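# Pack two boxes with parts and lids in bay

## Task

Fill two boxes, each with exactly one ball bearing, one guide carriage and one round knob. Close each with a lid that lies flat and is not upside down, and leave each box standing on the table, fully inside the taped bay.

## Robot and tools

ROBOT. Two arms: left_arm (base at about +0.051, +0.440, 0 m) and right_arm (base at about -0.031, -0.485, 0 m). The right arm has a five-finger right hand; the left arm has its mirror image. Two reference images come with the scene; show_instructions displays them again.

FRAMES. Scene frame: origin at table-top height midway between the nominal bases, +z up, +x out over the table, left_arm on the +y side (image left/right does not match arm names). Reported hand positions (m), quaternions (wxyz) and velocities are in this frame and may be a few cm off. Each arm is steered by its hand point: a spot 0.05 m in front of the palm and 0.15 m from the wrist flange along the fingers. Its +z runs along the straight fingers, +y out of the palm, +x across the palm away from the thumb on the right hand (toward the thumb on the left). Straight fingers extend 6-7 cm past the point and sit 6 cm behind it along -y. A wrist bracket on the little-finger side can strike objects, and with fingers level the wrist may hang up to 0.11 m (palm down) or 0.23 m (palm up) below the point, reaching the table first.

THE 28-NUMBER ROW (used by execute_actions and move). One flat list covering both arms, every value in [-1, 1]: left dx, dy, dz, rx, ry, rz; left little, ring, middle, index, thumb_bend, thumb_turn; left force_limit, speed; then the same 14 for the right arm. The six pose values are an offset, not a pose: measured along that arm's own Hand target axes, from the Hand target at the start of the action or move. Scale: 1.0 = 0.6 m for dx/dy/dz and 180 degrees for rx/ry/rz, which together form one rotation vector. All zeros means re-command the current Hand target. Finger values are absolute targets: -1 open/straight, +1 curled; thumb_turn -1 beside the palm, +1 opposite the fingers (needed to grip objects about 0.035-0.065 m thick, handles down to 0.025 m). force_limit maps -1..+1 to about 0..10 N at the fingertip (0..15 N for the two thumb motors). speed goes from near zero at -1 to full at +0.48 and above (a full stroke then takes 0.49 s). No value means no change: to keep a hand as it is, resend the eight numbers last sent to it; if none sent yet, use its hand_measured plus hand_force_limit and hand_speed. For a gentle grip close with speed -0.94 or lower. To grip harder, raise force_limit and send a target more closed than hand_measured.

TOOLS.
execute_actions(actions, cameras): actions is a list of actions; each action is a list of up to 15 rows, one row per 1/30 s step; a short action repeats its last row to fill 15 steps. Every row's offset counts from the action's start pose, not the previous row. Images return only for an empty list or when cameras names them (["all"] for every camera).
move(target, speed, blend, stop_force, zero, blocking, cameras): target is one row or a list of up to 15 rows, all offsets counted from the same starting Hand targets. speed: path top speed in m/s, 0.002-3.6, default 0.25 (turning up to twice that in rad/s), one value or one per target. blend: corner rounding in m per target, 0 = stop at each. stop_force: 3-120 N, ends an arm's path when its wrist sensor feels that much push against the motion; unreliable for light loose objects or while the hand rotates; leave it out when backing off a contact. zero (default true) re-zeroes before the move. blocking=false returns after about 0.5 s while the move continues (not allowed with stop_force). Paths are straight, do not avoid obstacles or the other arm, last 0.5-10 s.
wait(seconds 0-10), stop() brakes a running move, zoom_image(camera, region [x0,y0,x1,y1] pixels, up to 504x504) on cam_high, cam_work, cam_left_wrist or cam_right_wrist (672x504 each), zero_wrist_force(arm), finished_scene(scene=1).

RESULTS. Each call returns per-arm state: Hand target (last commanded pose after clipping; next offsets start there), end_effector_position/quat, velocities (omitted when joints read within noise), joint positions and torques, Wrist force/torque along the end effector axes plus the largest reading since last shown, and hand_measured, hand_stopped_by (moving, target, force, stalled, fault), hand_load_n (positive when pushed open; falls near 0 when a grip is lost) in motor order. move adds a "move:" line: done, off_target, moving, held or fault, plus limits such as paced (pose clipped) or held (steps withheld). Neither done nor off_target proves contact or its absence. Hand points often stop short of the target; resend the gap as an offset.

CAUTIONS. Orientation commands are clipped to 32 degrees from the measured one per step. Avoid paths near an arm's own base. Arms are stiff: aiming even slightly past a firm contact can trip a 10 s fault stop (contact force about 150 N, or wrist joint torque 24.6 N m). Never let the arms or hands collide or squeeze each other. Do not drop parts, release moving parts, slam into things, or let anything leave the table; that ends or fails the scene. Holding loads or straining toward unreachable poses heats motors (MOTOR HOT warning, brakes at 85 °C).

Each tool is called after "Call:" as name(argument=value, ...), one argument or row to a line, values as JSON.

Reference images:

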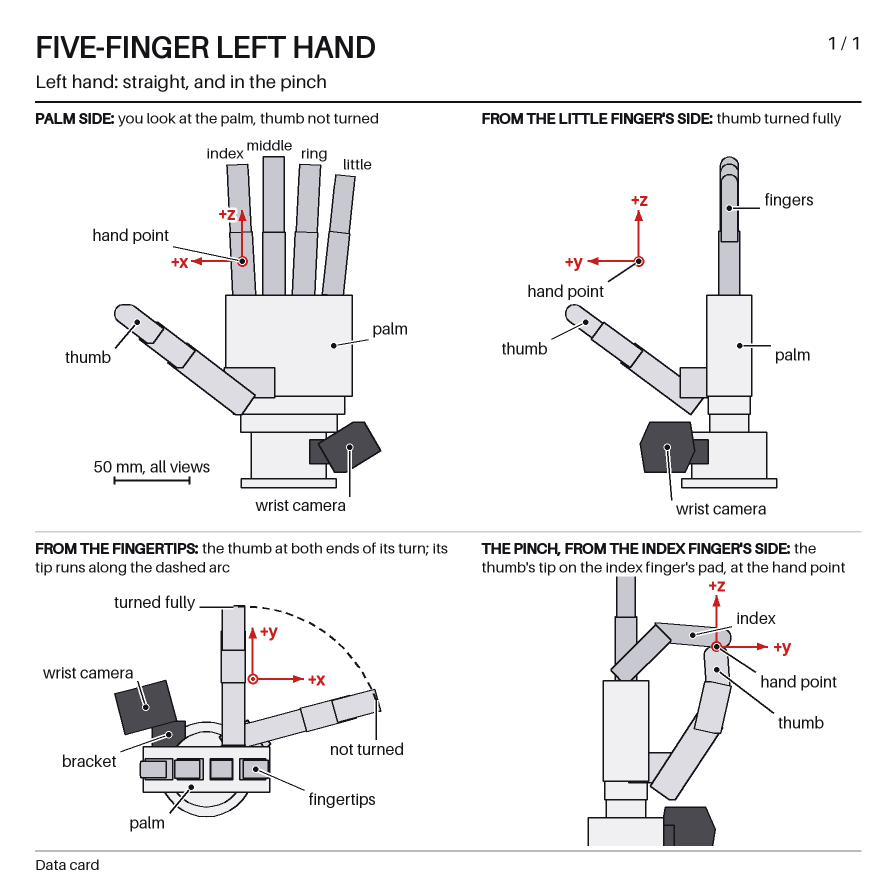

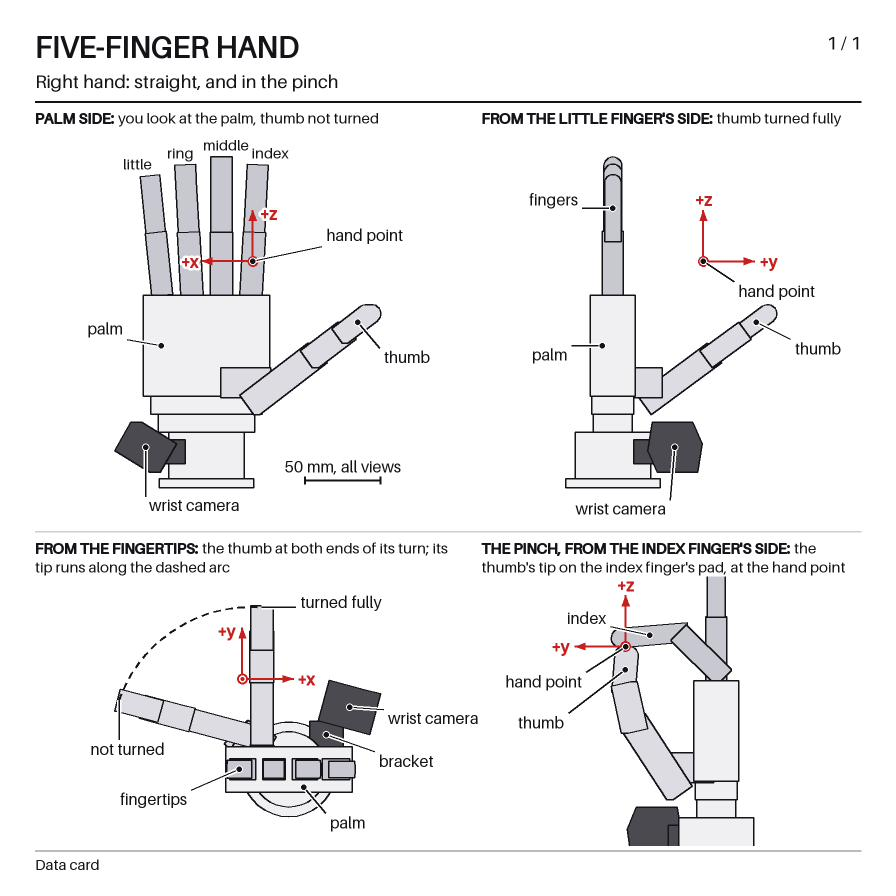

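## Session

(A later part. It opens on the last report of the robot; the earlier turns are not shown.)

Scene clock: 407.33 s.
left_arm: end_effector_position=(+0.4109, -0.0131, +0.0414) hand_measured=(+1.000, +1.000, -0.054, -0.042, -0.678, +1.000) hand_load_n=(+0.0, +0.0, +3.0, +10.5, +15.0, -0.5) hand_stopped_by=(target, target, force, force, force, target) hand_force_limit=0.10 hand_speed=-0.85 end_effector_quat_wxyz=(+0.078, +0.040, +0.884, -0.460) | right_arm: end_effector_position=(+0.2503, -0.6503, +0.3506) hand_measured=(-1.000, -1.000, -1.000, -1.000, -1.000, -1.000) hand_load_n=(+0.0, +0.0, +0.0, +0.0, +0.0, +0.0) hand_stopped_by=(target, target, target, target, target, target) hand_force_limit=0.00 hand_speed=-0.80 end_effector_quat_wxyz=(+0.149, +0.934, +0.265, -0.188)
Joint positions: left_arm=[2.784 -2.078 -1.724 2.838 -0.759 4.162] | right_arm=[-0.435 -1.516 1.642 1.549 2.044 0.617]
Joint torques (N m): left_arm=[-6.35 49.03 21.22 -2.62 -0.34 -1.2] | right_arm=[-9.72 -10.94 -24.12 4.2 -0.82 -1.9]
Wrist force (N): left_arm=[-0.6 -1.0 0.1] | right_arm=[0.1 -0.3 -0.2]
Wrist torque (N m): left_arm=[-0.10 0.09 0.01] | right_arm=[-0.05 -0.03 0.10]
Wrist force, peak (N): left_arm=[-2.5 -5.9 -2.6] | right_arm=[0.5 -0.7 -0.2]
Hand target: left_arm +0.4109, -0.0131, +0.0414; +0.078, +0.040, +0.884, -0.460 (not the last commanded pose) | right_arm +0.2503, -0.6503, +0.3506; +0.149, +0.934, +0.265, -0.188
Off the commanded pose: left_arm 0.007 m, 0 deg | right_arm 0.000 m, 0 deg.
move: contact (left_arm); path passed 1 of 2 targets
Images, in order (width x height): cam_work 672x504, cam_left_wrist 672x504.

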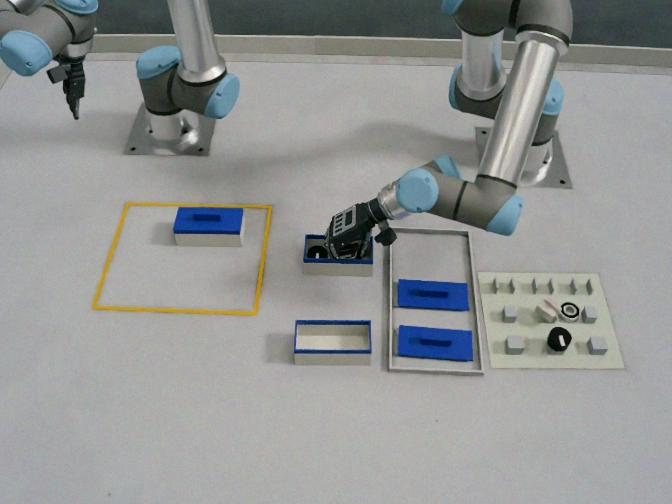

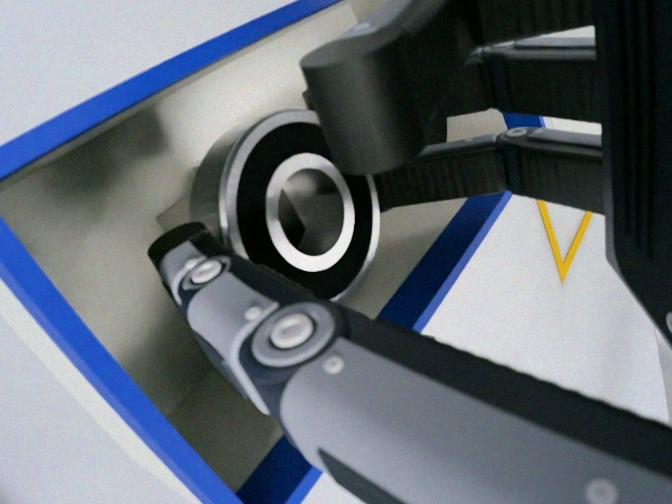

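Call:
move(
  target=[
    [0,0,0,0,0,0,1,1,-0.15,-0.14,-0.8,1,0.1,-0.7,0,0,0,0,0,0,-1,-1,-1,-1,-1,-1,0,-0.8],
    [-0.0058,-0.0269,-0.0189,0,0,0,1,1,-0.15,-0.14,-0.8,1,0.1,-0.7,0,0,0,0,0,0,-1,-1,-1,-1,-1,-1,0,-0.8],
    [-0.0349,-0.1614,-0.1132,0,0,0,1,1,-0.15,-0.14,-0.8,1,0.1,-0.7,0,0,0,0,0,0,-1,-1,-1,-1,-1,-1,0,-0.8],
  ],
  speed=[0.05,0.03,0.15],
  blend=[0,0.004,0],
  cameras=["cam_left_wrist","cam_work"],
)

Call:
zoom_image(
  camera="cam_work",
  region=[300, 220, 380, 280],
)

Call:
zoom_image(
  camera="cam_left_wrist",
  region=[0, 50, 300, 275],
)

Scene clock: 410.40 s.
left_arm: end_effector_position=(+0.4108, -0.0131, +0.1615) hand_measured=(+1.000, +1.000, -0.150, -0.140, -0.800, +1.000) hand_load_n=(+0.0, +0.0, +0.0, +0.0, +0.0, +0.0) hand_stopped_by=(target, target, target, target, target, target) hand_force_limit=0.10 hand_speed=-0.70 end_effector_quat_wxyz=(+0.078, +0.040, +0.884, -0.460) | right_arm: end_effector_position=(+0.2503, -0.6503, +0.3506) hand_measured=(-1.000, -1.000, -1.000, -1.000, -1.000, -1.000) hand_load_n=(+0.0, +0.0, +0.0, +0.0, +0.0, +0.0) hand_stopped_by=(target, target, target, target, target, target) hand_force_limit=0.00 hand_speed=-0.80 end_effector_quat_wxyz=(+0.149, +0.934, +0.265, -0.188)
Joint positions: left_arm=[2.784 -1.937 -1.586 2.558 -0.758 4.162] | right_arm=[-0.435 -1.516 1.642 1.549 2.044 0.617]
Joint torques (N m): left_arm=[8.91 46.93 24.52 -2.47 2.5 1.38] | right_arm=[-9.03 -11.49 -25.46 4.28 -0.59 -1.96]
Wrist force (N): left_arm=[-0.1 -0.2 0.7] | right_arm=[0.1 -0.5 -0.2]
Wrist torque (N m): left_arm=[-0.05 0.06 -0.10] | right_arm=[-0.08 -0.03 0.09]
Wrist force, peak (N): left_arm=[-0.6 -1.5 -0.1] | right_arm=[0.5 -0.8 -0.1]
Hand target: left_arm +0.4108, -0.0131, +0.1615; +0.078, +0.040, +0.884, -0.460 | right_arm +0.2503, -0.6503, +0.3506; +0.149, +0.934, +0.265, -0.188
Off the commanded pose: left_arm 0.000 m, 0 deg | right_arm 0.000 m, 0 deg.
move: done
Images, in order (width x height): cam_work 672x504, cam_left_wrist 672x504.

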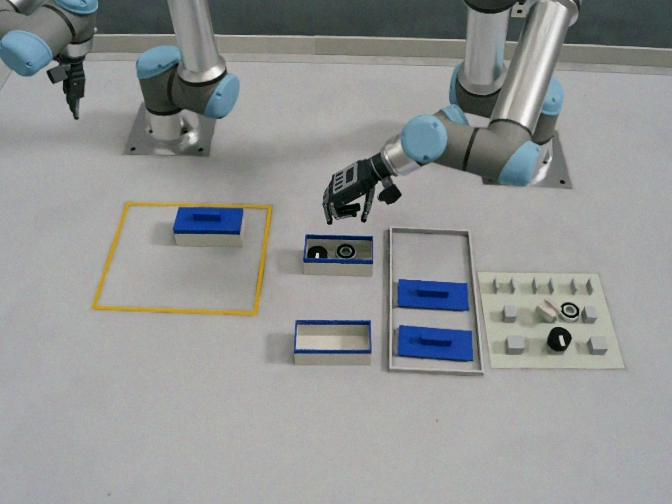

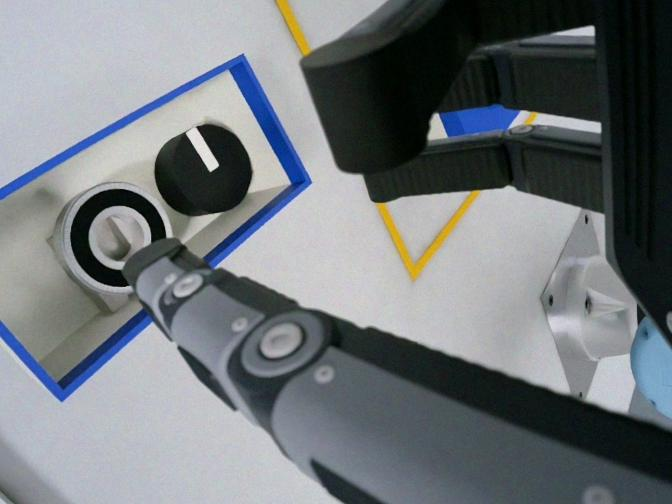

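Scaled by 6.300 from the camera's 672x504 image, which has a finer 960x720 frame.

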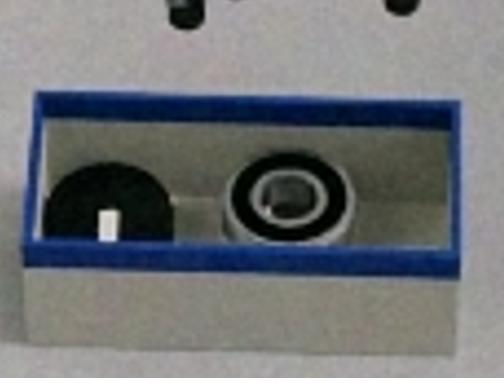

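Scaled by 1.680 from the camera's 672x504 image, which has a finer 960x720 frame.

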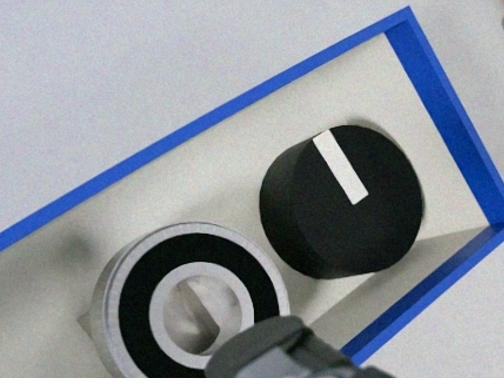

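Call:
zoom_image(
  camera="cam_work",
  region=[385, 265, 485, 375],
)

Scaled by 4.582 from the camera's 672x504 image, which has a finer 960x720 frame.

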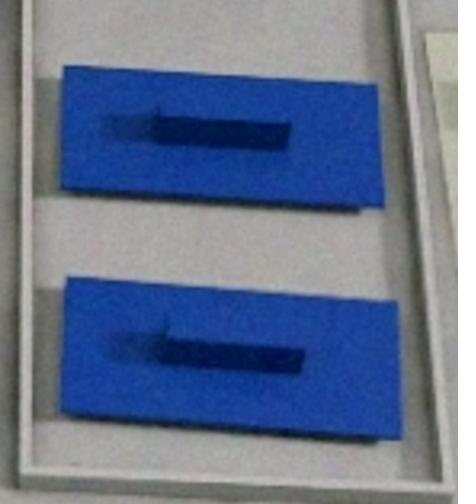

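Call:
move(
  target=[-0.1858,0.2308,-0.2087,-0.0867,-0.3457,-0.3482,1,1,0.1,0.1,-0.7,1,0.1,-0.2,0,0,0,0,0,0,-1,-1,-1,-1,-1,-1,0,-0.8],
  speed=0.4,
  cameras=["cam_left_wrist","cam_work"],
)

Scene clock: 416.37 s.
left_arm: end_effector_position=(+0.5276, +0.1691, +0.1400) hand_measured=(+1.000, +1.000, +0.100, +0.100, -0.700, +1.000) hand_load_n=(+0.0, +0.0, +0.0, +0.0, +0.0, +0.0) hand_stopped_by=(target, target, target, target, target, target) hand_force_limit=0.10 hand_speed=-0.20 end_effector_quat_wxyz=(-0.266, +0.642, -0.665, +0.276) | right_arm: end_effector_position=(+0.2503, -0.6503, +0.3506) hand_measured=(-1.000, -1.000, -1.000, -1.000, -1.000, -1.000) hand_load_n=(+0.0, +0.0, +0.0, +0.0, +0.0, +0.0) hand_stopped_by=(target, target, target, target, target, target) hand_force_limit=0.00 hand_speed=-0.80 end_effector_quat_wxyz=(+0.149, +0.934, +0.265, -0.188)
Joint positions: left_arm=[2.882 -1.811 -1.712 2.725 -1.739 2.971] | right_arm=[-0.435 -1.516 1.642 1.549 2.044 0.617]
Joint torques (N m): left_arm=[-7.68 17.25 25.58 -2.1 -1.15 -1.45] | right_arm=[-7.65 -11.6 -24.1 4.08 -0.9 -1.88]
Wrist force (N): left_arm=[-0.2 -0.3 0.2] | right_arm=[0.3 -0.4 -0.2]
Wrist torque (N m): left_arm=[-0.02 0.07 0.02] | right_arm=[-0.08 -0.06 0.11]
Wrist force, peak (N): left_arm=[-0.3 -0.7 1.1] | right_arm=[0.2 -0.8 -0.1]
Hand target: left_arm +0.5276, +0.1691, +0.1400; -0.266, +0.642, -0.664, +0.276 | right_arm +0.2503, -0.6503, +0.3506; +0.149, +0.934, +0.265, -0.188
Off the commanded pose: left_arm 0.000 m, 0 deg | right_arm 0.000 m, 0 deg.
move: done
Images, in order (width x height): cam_work 672x504, cam_left_wrist 672x504.

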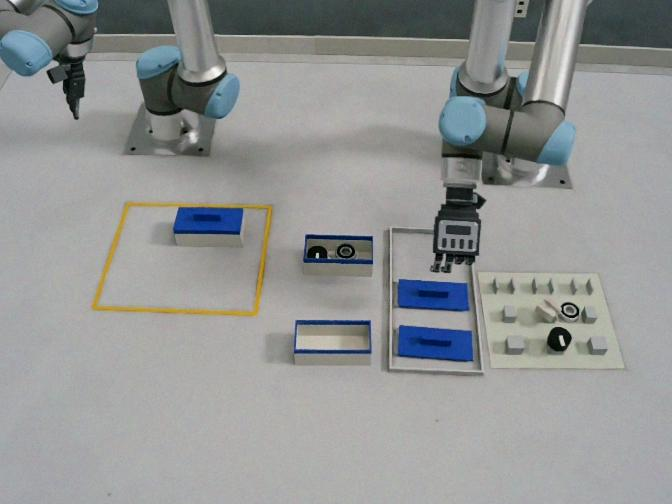

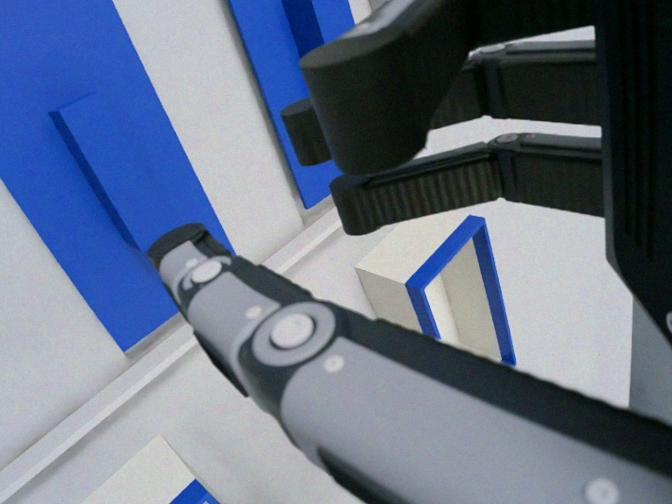

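Call:
move(
  target=[-0.0049,0.1074,0.1047,0,0,0,1,1,0.1,0.1,-0.7,1,0.1,-0.2,0,0,0,0,0,0,-1,-1,-1,-1,-1,-1,0,-0.8],
  speed=0.12,
  cameras=["cam_left_wrist","cam_work"],
)

Call:
zoom_image(
  camera="cam_work",
  region=[385, 225, 505, 325],
)

Scene clock: 419.23 s.
left_arm: end_effector_position=(+0.5266, +0.1720, +0.0501) hand_measured=(+1.000, +1.000, +0.100, +0.100, -0.700, +1.000) hand_load_n=(+0.0, +0.0, +0.0, +0.0, +0.0, +0.0) hand_stopped_by=(target, target, target, target, target, target) hand_force_limit=0.10 hand_speed=-0.20 end_effector_quat_wxyz=(-0.266, +0.642, -0.664, +0.275) | right_arm: end_effector_position=(+0.2503, -0.6503, +0.3506) hand_measured=(-1.000, -1.000, -1.000, -1.000, -1.000, -1.000) hand_load_n=(+0.0, +0.0, +0.0, +0.0, +0.0, +0.0) hand_stopped_by=(target, target, target, target, target, target) hand_force_limit=0.00 hand_speed=-0.80 end_effector_quat_wxyz=(+0.149, +0.934, +0.265, -0.188)
Joint positions: left_arm=[2.889 -1.909 -1.842 2.952 -1.735 2.976] | right_arm=[-0.435 -1.516 1.642 1.549 2.044 0.617]
Joint torques (N m): left_arm=[7.73 18.23 6.18 0.51 1.3 1.62] | right_arm=[-9.05 -11.94 -25.02 4.22 -0.88 -1.89]
Wrist force (N): left_arm=[-0.2 -1.0 0.6] | right_arm=[0.2 -0.5 -0.1]
Wrist torque (N m): left_arm=[-0.16 0.08 -0.07] | right_arm=[-0.08 -0.05 0.10]
Wrist force, peak (N): left_arm=[-0.2 -1.4 -0.2] | right_arm=[0.4 -0.6 -0.4]
Hand target: left_arm +0.5266, +0.1720, +0.0501; -0.266, +0.642, -0.664, +0.276 | right_arm +0.2503, -0.6503, +0.3506; +0.149, +0.934, +0.265, -0.188
Off the commanded pose: left_arm 0.000 m, 0 deg | right_arm 0.000 m, 0 deg.
move: done
Images, in order (width x height): cam_work 672x504, cam_left_wrist 672x504.

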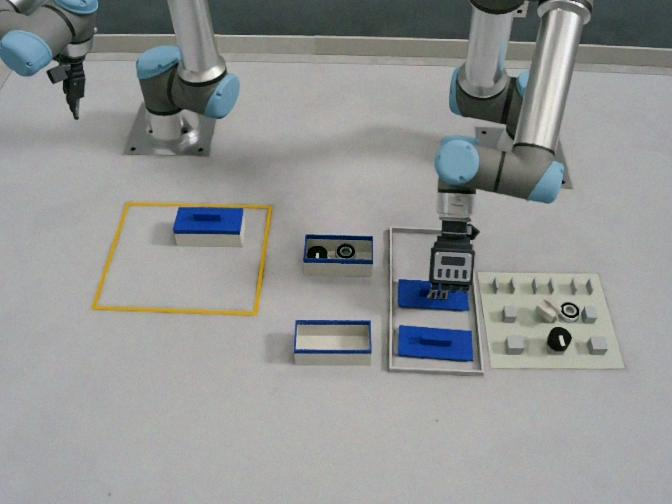

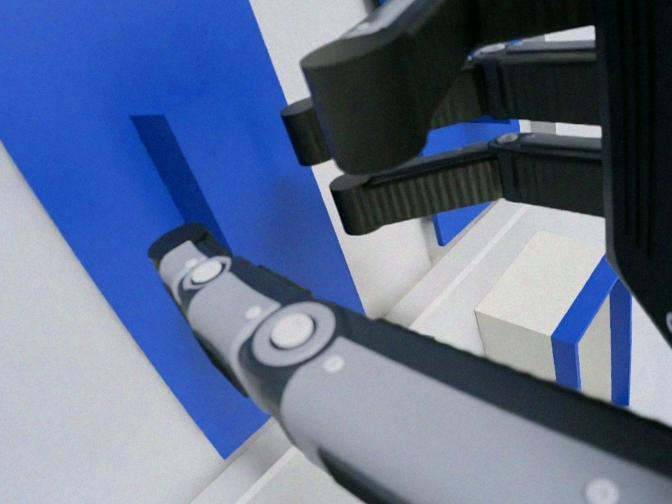

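Scaled by 4.200 from the camera's 672x504 image, which has a finer 960x720 frame.

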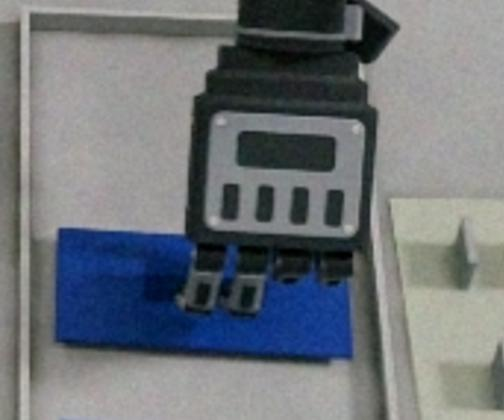

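Call:
move(
  target=[
    [0.0067,0.0150,0.0155,0,0,0,1,1,0.1,0.1,-0.7,1,0.1,-0.2,0,0,0,0,0,0,-1,-1,-1,-1,-1,-1,0,-0.8],
    [0.0067,0.0263,0.0267,0,0,0,1,1,0.1,0.1,-0.7,1,0.1,-0.2,0,0,0,0,0,0,-1,-1,-1,-1,-1,-1,0,-0.8],
  ],
  speed=[0.05,0.012],
  stop_force=3,
  cameras=["cam_left_wrist","cam_work"],
)

Call:
zoom_image(
  camera="cam_work",
  region=[385, 225, 505, 325],
)

Scene clock: 421.97 s.
left_arm: end_effector_position=(+0.5267, +0.1680, +0.0312) hand_measured=(+1.000, +1.000, +0.100, +0.100, -0.700, +1.000) hand_load_n=(+0.0, +0.0, -1.0, +0.0, +0.0, +0.0) hand_stopped_by=(target, target, target, target, target, target) hand_force_limit=0.10 hand_speed=-0.20 end_effector_quat_wxyz=(-0.266, +0.642, -0.664, +0.275) | right_arm: end_effector_position=(+0.2503, -0.6503, +0.3506) hand_measured=(-1.000, -1.000, -1.000, -1.000, -1.000, -1.000) hand_load_n=(+0.0, +0.0, +0.0, +0.0, +0.0, +0.0) hand_stopped_by=(target, target, target, target, target, target) hand_force_limit=0.00 hand_speed=-0.80 end_effector_quat_wxyz=(+0.149, +0.934, +0.265, -0.188)
Joint positions: left_arm=[2.879 -1.941 -1.855 2.996 -1.741 2.968] | right_arm=[-0.435 -1.516 1.642 1.549 2.044 0.617]
Joint torques (N m): left_arm=[-6.13 43.62 22.05 -1.8 1.24 -0.29] | right_arm=[-8.51 -10.96 -23.23 4.22 -0.8 -1.81]
Wrist force (N): left_arm=[-0.1 -4.0 -1.0] | right_arm=[0.2 -0.2 -0.1]
Wrist torque (N m): left_arm=[-0.18 0.08 0.10] | right_arm=[-0.05 -0.05 0.10]
Wrist force, peak (N): left_arm=[0.3 -11.3 -4.0] | right_arm=[0.1 -0.7 -0.5]
Hand target: left_arm +0.5267, +0.1680, +0.0312; -0.266, +0.642, -0.664, +0.275 (not the last commanded pose) | right_arm +0.2503, -0.6503, +0.3506; +0.149, +0.934, +0.265, -0.188
Off the commanded pose: left_arm 0.004 m, 0 deg | right_arm 0.000 m, 0 deg.
move: contact (left_arm); path passed 1 of 2 targets
Images, in order (width x height): cam_work 672x504, cam_left_wrist 672x504.

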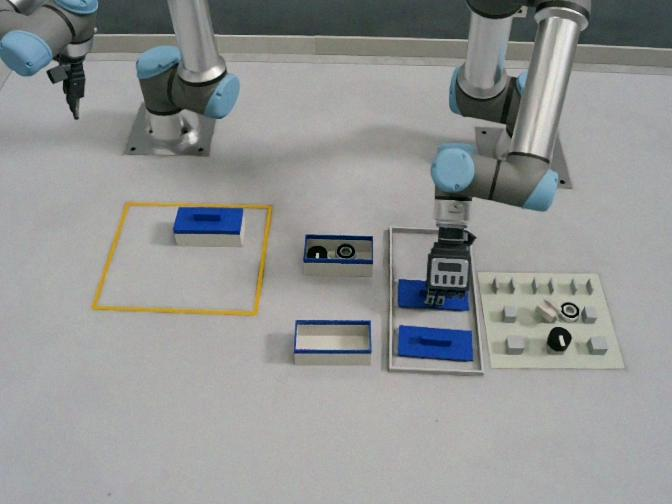

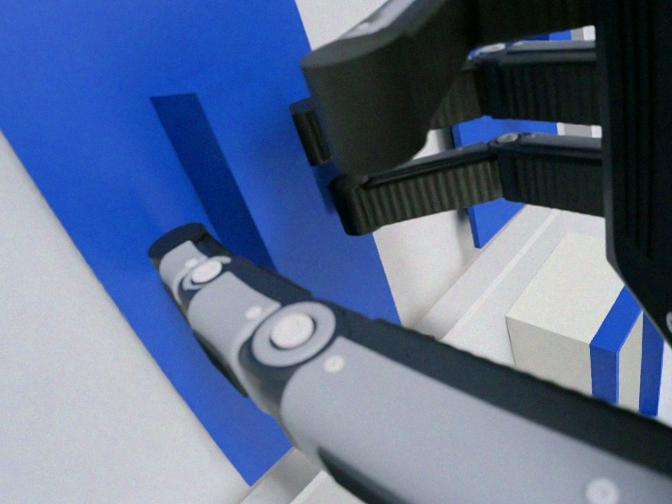

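Scaled by 4.200 from the camera's 672x504 image, which has a finer 960x720 frame.

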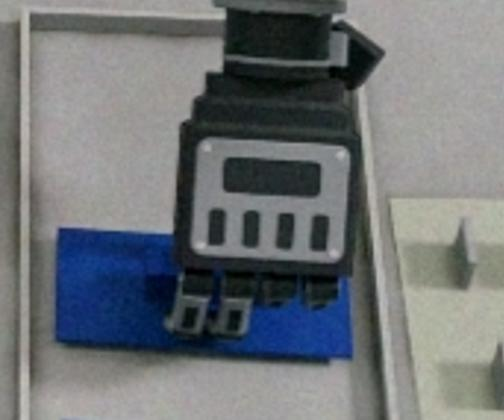

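Call:
move(
  target=[
    [0,-0.0012,-0.0012,0,0,0,1,1,0.1,0.1,-0.7,1,0.1,-0.2,0,0,0,0,0,0,-1,-1,-1,-1,-1,-1,0,-0.8],
    [0,-0.0012,-0.0012,0,0,0,1,1,0.8,0.8,0.2,1,0.2,-0.85,0,0,0,0,0,0,-1,-1,-1,-1,-1,-1,0,-0.8],
  ],
  speed=0.05,
  cameras=["cam_left_wrist","cam_work"],
)

Scene clock: 424.37 s.
left_arm: end_effector_position=(+0.5267, +0.1680, +0.0322) hand_measured=(+1.000, +1.000, +0.292, +0.376, -0.606, +1.000) hand_load_n=(+0.0, +0.0, +5.0, +6.0, +12.5, -0.5) hand_stopped_by=(target, target, force, force, force, target) hand_force_limit=0.20 hand_speed=-0.85 end_effector_quat_wxyz=(-0.266, +0.642, -0.664, +0.276) | right_arm: end_effector_position=(+0.2503, -0.6503, +0.3506) hand_measured=(-1.000, -1.000, -1.000, -1.000, -1.000, -1.000) hand_load_n=(+0.0, +0.0, +0.0, +0.0, +0.0, +0.0) hand_stopped_by=(target, target, target, target, target, target) hand_force_limit=0.00 hand_speed=-0.80 end_effector_quat_wxyz=(+0.149, +0.934, +0.265, -0.188)
Joint positions: left_arm=[2.879 -1.94 -1.854 2.993 -1.741 2.968] | right_arm=[-0.435 -1.516 1.642 1.549 2.044 0.617]
Joint torques (N m): left_arm=[-3.84 43.53 22.02 -1.9 0.68 1.16] | right_arm=[-7.56 -11.36 -24.46 4.12 -0.94 -1.68]
Wrist force (N): left_arm=[0.3 -2.4 -1.2] | right_arm=[0.5 -0.7 -0.1]
Wrist torque (N m): left_arm=[-0.26 0.00 0.06] | right_arm=[-0.13 -0.09 0.11]
Wrist force, peak (N): left_arm=[0.1 -4.0 -0.5] | right_arm=[0.5 -0.5 -0.5]
Hand target: left_arm +0.5267, +0.1680, +0.0322; -0.266, +0.642, -0.664, +0.275 | right_arm +0.2503, -0.6503, +0.3506; +0.149, +0.934, +0.265, -0.188
Off the commanded pose: left_arm 0.000 m, 0 deg | right_arm 0.000 m, 0 deg.
move: done
Images, in order (width x height): cam_work 672x504, cam_left_wrist 672x504.

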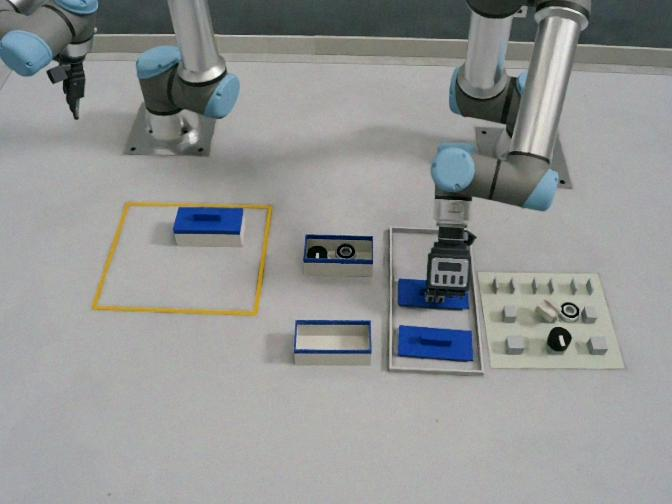

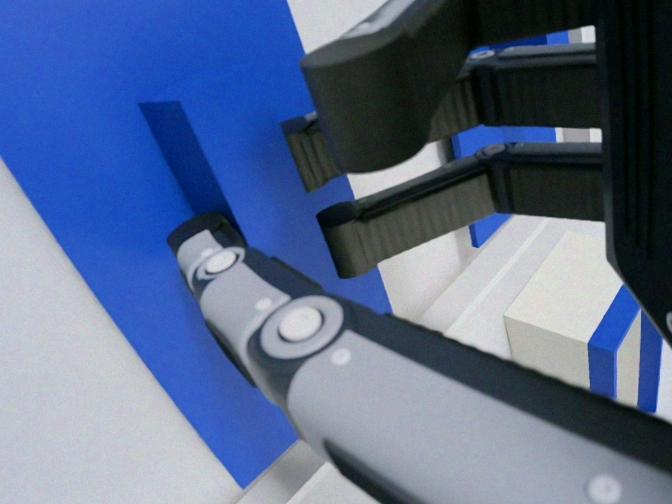

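Call:
move(
  target=[
    [0,-0.0707,-0.0707,0,0,0,1,1,0.8,0.8,0.2,1,0.2,-0.85,0,0,0,0,0,0,-1,-1,-1,-1,-1,-1,0,-0.8],
    [0.3483,-0.0233,-0.2070,0,-0.0079,-0.0079,1,1,0.8,0.8,0.2,1,0.2,-0.85,0,0,0,0,0,0,-1,-1,-1,-1,-1,-1,0,-0.8],
    [0.3483,-0.0093,-0.1930,0,-0.0079,-0.0079,1,1,0.8,0.8,0.2,1,0.2,-0.85,0,0,0,0,0,0,-1,-1,-1,-1,-1,-1,0,-0.8],
  ],
  speed=[0.05,0.2,0.08],
  blend=[0.01,0.01,0],
  cameras=["cam_left_wrist","cam_work"],
)

Call:
zoom_image(
  camera="cam_work",
  region=[290, 190, 390, 290],
)

Scene clock: 428.17 s.
left_arm: end_effector_position=(+0.4415, -0.0381, +0.1181) hand_measured=(+1.000, +1.000, +0.292, +0.376, -0.606, +1.000) hand_load_n=(+0.0, +0.0, +4.0, +3.5, +13.5, +0.0) hand_stopped_by=(target, target, force, force, force, target) hand_force_limit=0.20 hand_speed=-0.85 end_effector_quat_wxyz=(-0.271, +0.653, -0.653, +0.271) | right_arm: end_effector_position=(+0.2503, -0.6503, +0.3506) hand_measured=(-1.000, -1.000, -1.000, -1.000, -1.000, -1.000) hand_load_n=(+0.5, +0.0, +0.0, +0.0, +0.0, +0.0) hand_stopped_by=(target, target, target, target, target, target) hand_force_limit=0.00 hand_speed=-0.80 end_effector_quat_wxyz=(+0.149, +0.934, +0.265, -0.188)
Joint positions: left_arm=[2.367 -2.09 -1.407 2.541 -2.097 2.523] | right_arm=[-0.435 -1.516 1.642 1.549 2.044 0.617]
Joint torques (N m): left_arm=[-7.33 28.43 25.26 -0.04 -1.97 -1.29] | right_arm=[-9.57 -11.87 -24.87 4.51 -0.75 -1.85]
Wrist force (N): left_arm=[0.2 0.1 1.3] | right_arm=[0.3 -0.6 -0.3]
Wrist torque (N m): left_arm=[-0.07 0.04 0.05] | right_arm=[-0.09 -0.06 0.10]
Wrist force, peak (N): left_arm=[0.6 -2.8 -1.1] | right_arm=[0.2 -0.7 -0.4]
Hand target: left_arm +0.4415, -0.0381, +0.1180; -0.271, +0.653, -0.653, +0.271 | right_arm +0.2503, -0.6503, +0.3506; +0.149, +0.934, +0.265, -0.188
Off the commanded pose: left_arm 0.000 m, 0 deg | right_arm 0.000 m, 0 deg.
move: done; blend cut to 0.0059 m at target 2
Images, in order (width x height): cam_work 672x504, cam_left_wrist 672x504.

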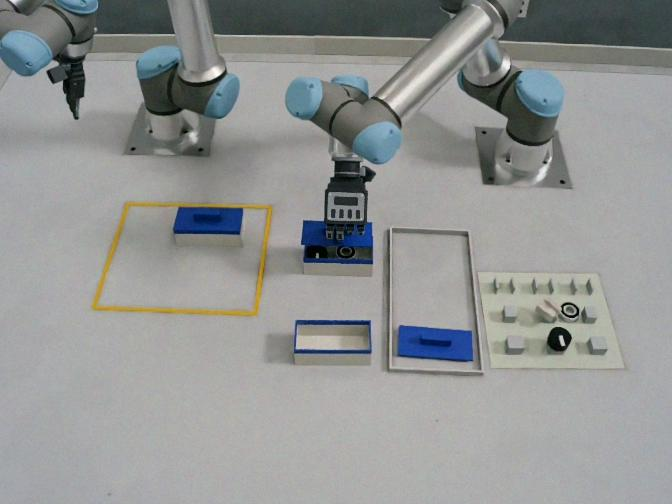

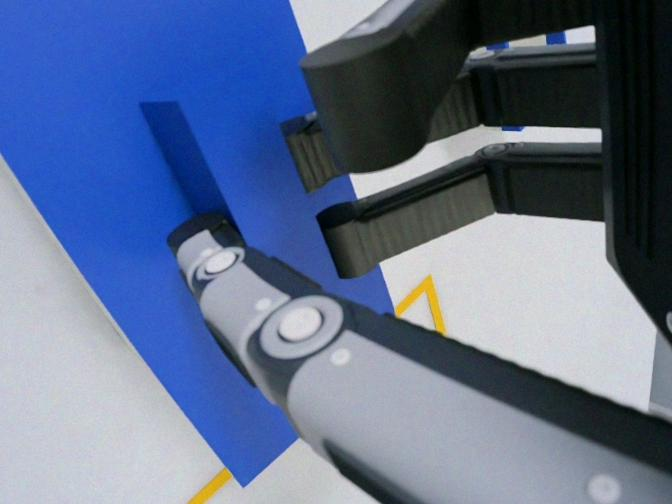

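Scaled by 5.040 from the camera's 672x504 image, which has a finer 960x720 frame.

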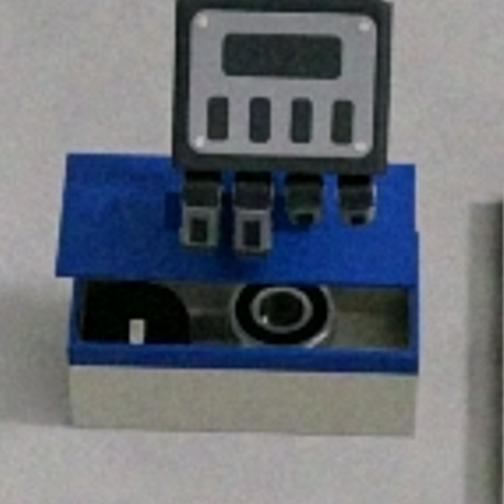

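Call:
move(
  target=[-0.0063,0.0288,0.0325,0,-0.0032,-0.0032,1,1,0.8,0.8,0.2,1,0.2,-0.85,0,0,0,0,0,0,-1,-1,-1,-1,-1,-1,0,-0.8],
  speed=0.05,
  cameras=["cam_left_wrist","cam_work"],
)

Call:
zoom_image(
  camera="cam_work",
  region=[295, 215, 385, 285],
)

Call:
zoom_image(
  camera="cam_left_wrist",
  region=[0, 100, 440, 500],
)

Scene clock: 431.30 s.
left_arm: end_effector_position=(+0.4431, -0.0343, +0.0921) hand_measured=(+1.000, +1.000, +0.292, +0.376, -0.606, +1.000) hand_load_n=(+0.0, +0.0, +4.0, +3.0, +13.5, +0.0) hand_stopped_by=(target, target, force, force, force, target) hand_force_limit=0.20 hand_speed=-0.85 end_effector_quat_wxyz=(-0.273, +0.658, -0.648, +0.269) | right_arm: end_effector_position=(+0.2503, -0.6503, +0.3506) hand_measured=(-1.000, -1.000, -1.000, -1.000, -1.000, -1.000) hand_load_n=(+0.0, +0.0, +0.0, +0.0, +0.0, +0.0) hand_stopped_by=(target, target, target, target, target, target) hand_force_limit=0.00 hand_speed=-0.80 end_effector_quat_wxyz=(+0.149, +0.934, +0.265, -0.188)
Joint positions: left_arm=[2.372 -2.112 -1.445 2.595 -2.103 2.513] | right_arm=[-0.435 -1.516 1.642 1.549 2.044 0.617]
Joint torques (N m): left_arm=[8.32 28.19 5.78 -0.27 -1.73 -1.29] | right_arm=[-9.08 -10.82 -25.28 4.43 -0.72 -1.95]
Wrist force (N): left_arm=[-0.1 -0.2 1.3] | right_arm=[0.2 -0.2 -0.2]
Wrist torque (N m): left_arm=[-0.11 0.07 0.04] | right_arm=[-0.05 -0.04 0.11]
Wrist force, peak (N): left_arm=[0.0 0.3 1.5] | right_arm=[0.2 -0.7 -0.2]
Hand target: left_arm +0.4431, -0.0343, +0.0920; -0.273, +0.658, -0.648, +0.269 | right_arm +0.2503, -0.6503, +0.3506; +0.149, +0.934, +0.265, -0.188
Off the commanded pose: left_arm 0.000 m, 0 deg | right_arm 0.000 m, 0 deg.
move: done
Images, in order (width x height): cam_work 672x504, cam_left_wrist 672x504.

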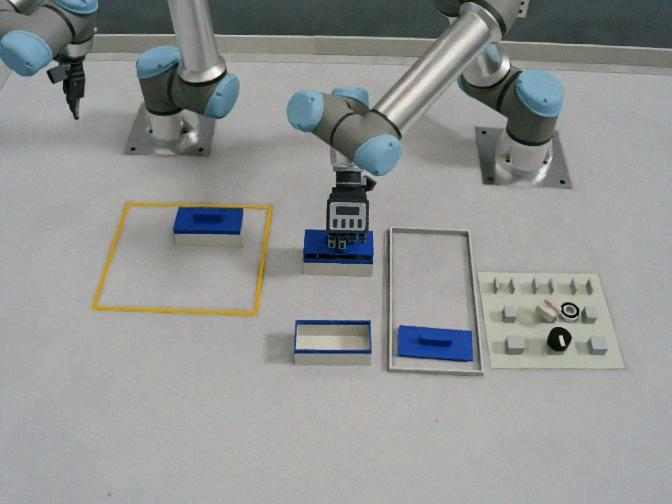

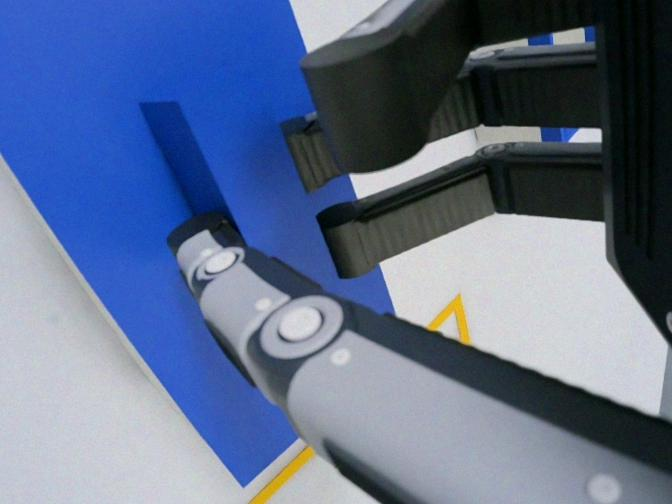

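Scaled by 5.600 from the camera's 672x504 image, which has a finer 960x720 frame.

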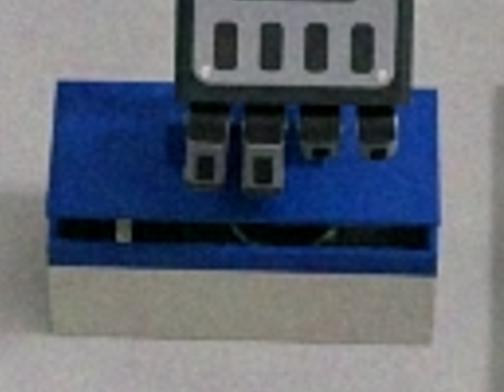

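Scaled by 1.145 from the camera's 672x504 image, which has a finer 960x720 frame.

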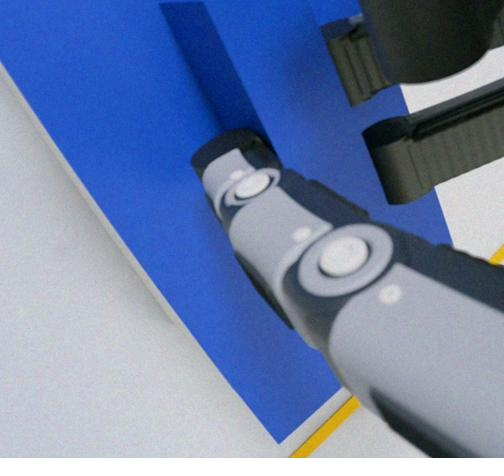

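Call:
move(
  target=[0,0.0171,0.0183,0,0,0,1,1,0.8,0.8,0.2,1,0.2,-0.85,0,0,0,0,0,0,-1,-1,-1,-1,-1,-1,0,-0.8],
  speed=0.01,
  stop_force=3,
  cameras=["cam_left_wrist","cam_work"],
)

Call:
zoom_image(
  camera="cam_work",
  region=[295, 215, 385, 285],
)

Scene clock: 436.77 s.
left_arm: end_effector_position=(+0.4435, -0.0343, +0.0797) hand_measured=(+1.000, +1.000, +0.292, +0.376, -0.606, +1.000) hand_load_n=(+0.0, +0.0, +5.0, +5.5, +13.0, -0.5) hand_stopped_by=(target, target, force, force, force, target) hand_force_limit=0.20 hand_speed=-0.85 end_effector_quat_wxyz=(-0.273, +0.658, -0.648, +0.269) | right_arm: end_effector_position=(+0.2503, -0.6503, +0.3506) hand_measured=(-1.000, -1.000, -1.000, -1.000, -1.000, -1.000) hand_load_n=(+0.0, +0.0, +0.0, +0.0, +0.0, +0.0) hand_stopped_by=(target, target, target, target, target, target) hand_force_limit=0.00 hand_speed=-0.80 end_effector_quat_wxyz=(+0.149, +0.934, +0.265, -0.188)
Joint positions: left_arm=[2.372 -2.125 -1.459 2.622 -2.102 2.514] | right_arm=[-0.435 -1.516 1.642 1.549 2.044 0.617]
Joint torques (N m): left_arm=[2.04 55.01 24.21 -2.58 0.3 0.52] | right_arm=[-10.03 -13.19 -24.47 4.44 -0.75 -1.8]
Wrist force (N): left_arm=[-0.1 -1.5 0.0] | right_arm=[0.2 -0.4 -0.2]
Wrist torque (N m): left_arm=[-0.13 0.06 0.00] | right_arm=[-0.07 -0.05 0.11]
Wrist force, peak (N): left_arm=[1.8 -3.9 0.0] | right_arm=[0.4 -0.8 -0.2]
Hand target: left_arm +0.4435, -0.0343, +0.0797; -0.273, +0.658, -0.648, +0.269 (not the last commanded pose) | right_arm +0.2503, -0.6503, +0.3506; +0.149, +0.934, +0.265, -0.188
Off the commanded pose: left_arm 0.003 m, 0 deg | right_arm 0.000 m, 0 deg.
move: contact (left_arm)
Images, in order (width x height): cam_work 672x504, cam_left_wrist 672x504.

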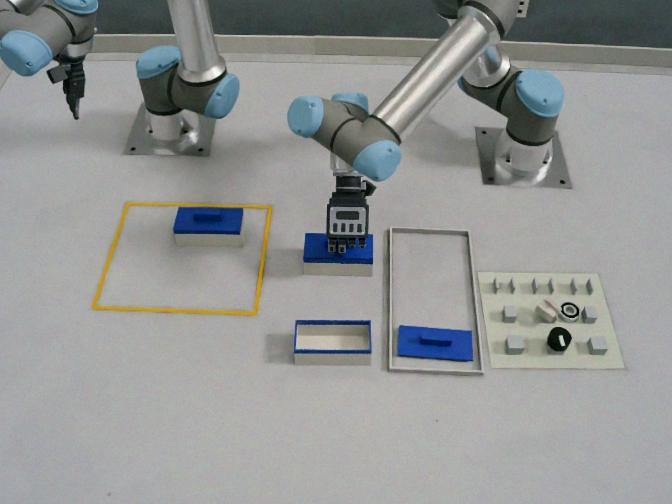

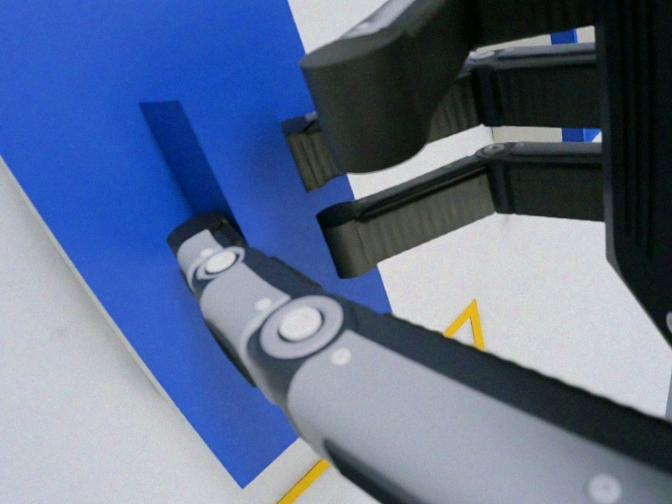

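Scaled by 5.600 from the camera's 672x504 image, which has a finer 960x720 frame.

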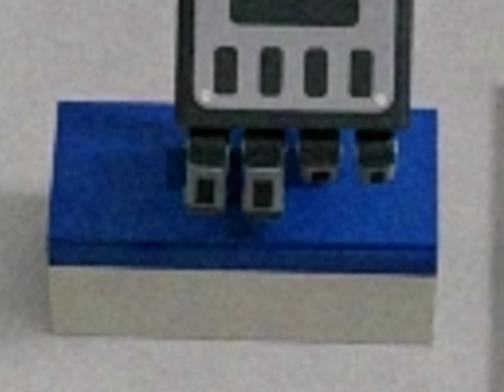

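Call:
move(
  target=[
    [0,0,0,0,0,0,1,1,0.2,0.28,-0.68,1,0.1,-0.7,0,0,0,0,0,0,-1,-1,-1,-1,-1,-1,0,-0.8],
    [0,-0.0118,-0.0118,0,0,0,1,1,0.2,0.28,-0.68,1,0.1,-0.7,0,0,0,0,0,0,-1,-1,-1,-1,-1,-1,0,-0.8],
    [0,-0.0118,-0.0118,0,0,0,1,1,0.1,0.1,-0.75,1,0.1,-0.7,0,0,0,0,0,0,-1,-1,-1,-1,-1,-1,0,-0.8],
    [0,-0.0943,-0.0943,0,0,0,1,1,0.1,0.1,-0.75,1,0.1,-0.7,0,0,0,0,0,0,-1,-1,-1,-1,-1,-1,0,-0.8],
  ],
  speed=[0.02,0.02,0.02,0.1],
  cameras=["cam_left_wrist","cam_work"],
)

Call:
zoom_image(
  camera="cam_work",
  region=[295, 215, 385, 285],
)

Scene clock: 440.77 s.
left_arm: end_effector_position=(+0.4434, -0.0343, +0.1596) hand_measured=(+1.000, +1.000, +0.100, +0.100, -0.750, +1.000) hand_load_n=(+0.0, +0.0, +0.0, +0.0, +0.0, +0.0) hand_stopped_by=(target, target, target, target, target, target) hand_force_limit=0.10 hand_speed=-0.70 end_effector_quat_wxyz=(-0.273, +0.658, -0.648, +0.269) | right_arm: end_effector_position=(+0.2503, -0.6503, +0.3506) hand_measured=(-1.000, -1.000, -1.000, -1.000, -1.000, -1.000) hand_load_n=(+0.0, +0.0, +0.0, +0.0, +0.0, +0.0) hand_stopped_by=(target, target, target, target, target, target) hand_force_limit=0.00 hand_speed=-0.80 end_effector_quat_wxyz=(+0.149, +0.934, +0.265, -0.188)
Joint positions: left_arm=[2.372 -2.059 -1.345 2.443 -2.102 2.514] | right_arm=[-0.435 -1.516 1.642 1.549 2.044 0.617]
Joint torques (N m): left_arm=[-5.42 53.21 25.59 -2.8 -1.99 -1.28] | right_arm=[-9.21 -12.5 -24.21 4.43 -0.99 -1.76]
Wrist force (N): left_arm=[-0.1 -0.7 0.9] | right_arm=[0.1 -0.4 -0.2]
Wrist torque (N m): left_arm=[-0.13 0.07 -0.03] | right_arm=[-0.07 -0.04 0.10]
Wrist force, peak (N): left_arm=[0.0 -2.1 0.4] | right_arm=[0.5 -0.7 -0.1]
Hand target: left_arm +0.4434, -0.0343, +0.1597; -0.273, +0.658, -0.648, +0.269 | right_arm +0.2503, -0.6503, +0.3506; +0.149, +0.934, +0.265, -0.188
Off the commanded pose: left_arm 0.000 m, 0 deg | right_arm 0.000 m, 0 deg.
move: done
Images, in order (width x height): cam_work 672x504, cam_left_wrist 672x504.

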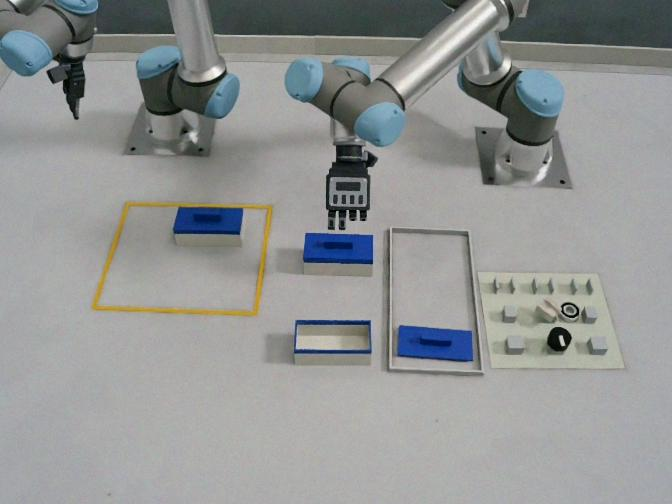

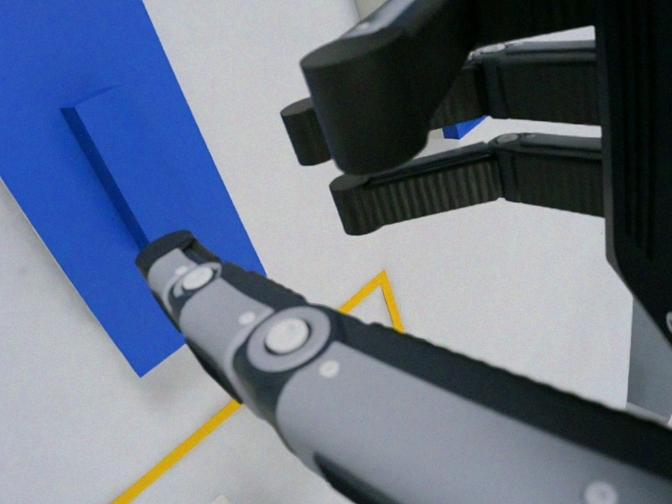

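Scaled by 5.600 from the camera's 672x504 image, which has a finer 960x720 frame.

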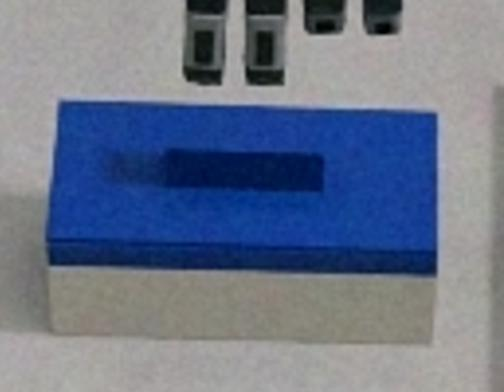

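Call:
move(
  target=[-0.3082,0.0477,-0.0483,0,0.3568,0.3568,1,-1,1,-1,-1,-1,0.2,0.4,0,0,0,0,0,0,-1,-1,-1,-1,-1,-1,0,-0.8],
  speed=0.4,
  cameras=["cam_left_wrist","cam_work"],
)

Call:
zoom_image(
  camera="cam_work",
  region=[290, 190, 410, 290],
)

Scene clock: 451.97 s.
left_arm: end_effector_position=(+0.4001, +0.1500, +0.1599) hand_measured=(+1.000, -1.000, +1.000, -1.000, -1.000, -1.000) hand_load_n=(+0.0, -0.5, +0.0, +0.0, +0.0, +0.0) hand_stopped_by=(target, target, target, target, target, target) hand_force_limit=0.20 hand_speed=0.40 end_effector_quat_wxyz=(+0.000, +0.000, +0.924, -0.383) | right_arm: end_effector_position=(+0.2503, -0.6503, +0.3506) hand_measured=(-1.000, -1.000, -1.000, -1.000, -1.000, -1.000) hand_load_n=(+0.0, +0.0, +0.0, +0.0, +0.0, +0.0) hand_stopped_by=(target, target, target, target, target, target) hand_force_limit=0.00 hand_speed=-0.80 end_effector_quat_wxyz=(+0.149, +0.934, +0.265, -0.188)
Joint positions: left_arm=[3.1 -1.902 -1.714 2.103 -0.787 4.632] | right_arm=[-0.435 -1.516 1.642 1.549 2.044 0.617]
Joint torques (N m): left_arm=[8.27 18.89 23.21 -3.74 2.55 1.25] | right_arm=[-8.18 -11.11 -23.8 4.26 -0.48 -1.87]
Wrist force (N): left_arm=[-0.3 -0.9 0.7] | right_arm=[0.4 -0.3 -0.4]
Wrist torque (N m): left_arm=[-0.16 0.09 -0.08] | right_arm=[-0.05 -0.08 0.12]
Wrist force, peak (N): left_arm=[0.1 -0.5 1.5] | right_arm=[0.4 -0.8 -0.1]
Hand target: left_arm +0.4001, +0.1500, +0.1599; +0.000, +0.000, +0.924, -0.383 | right_arm +0.2503, -0.6503, +0.3506; +0.149, +0.934, +0.265, -0.188
Off the commanded pose: left_arm 0.000 m, 0 deg | right_arm 0.000 m, 0 deg.
move: done
Images, in order (width x height): cam_work 672x504, cam_left_wrist 672x504.

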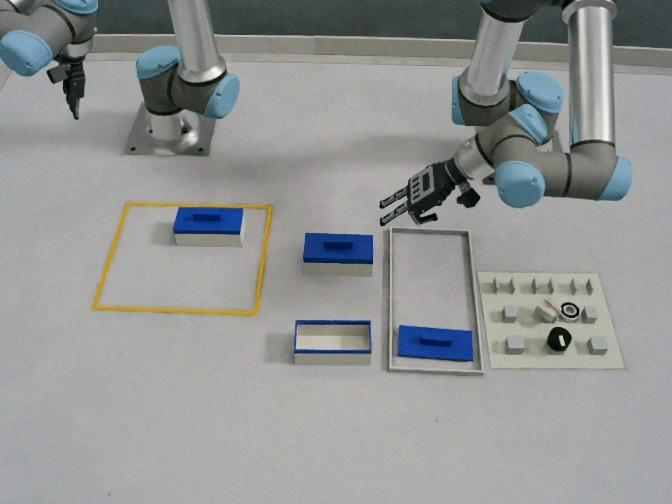

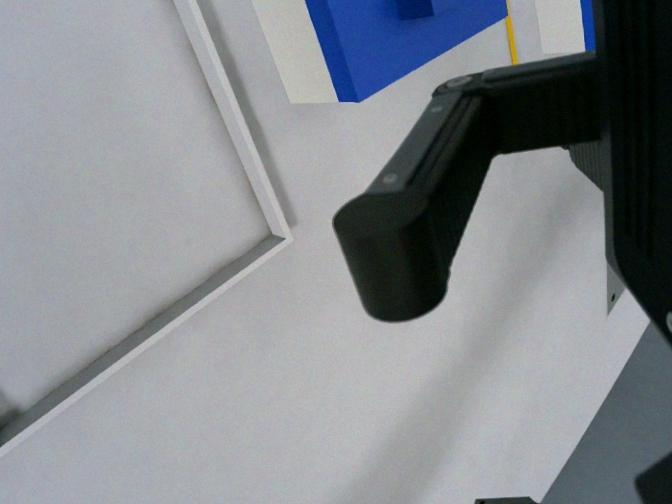

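Scaled by 4.200 from the camera's 672x504 image, which has a finer 960x720 frame.

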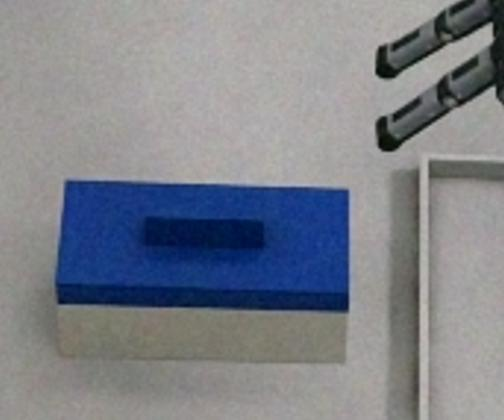

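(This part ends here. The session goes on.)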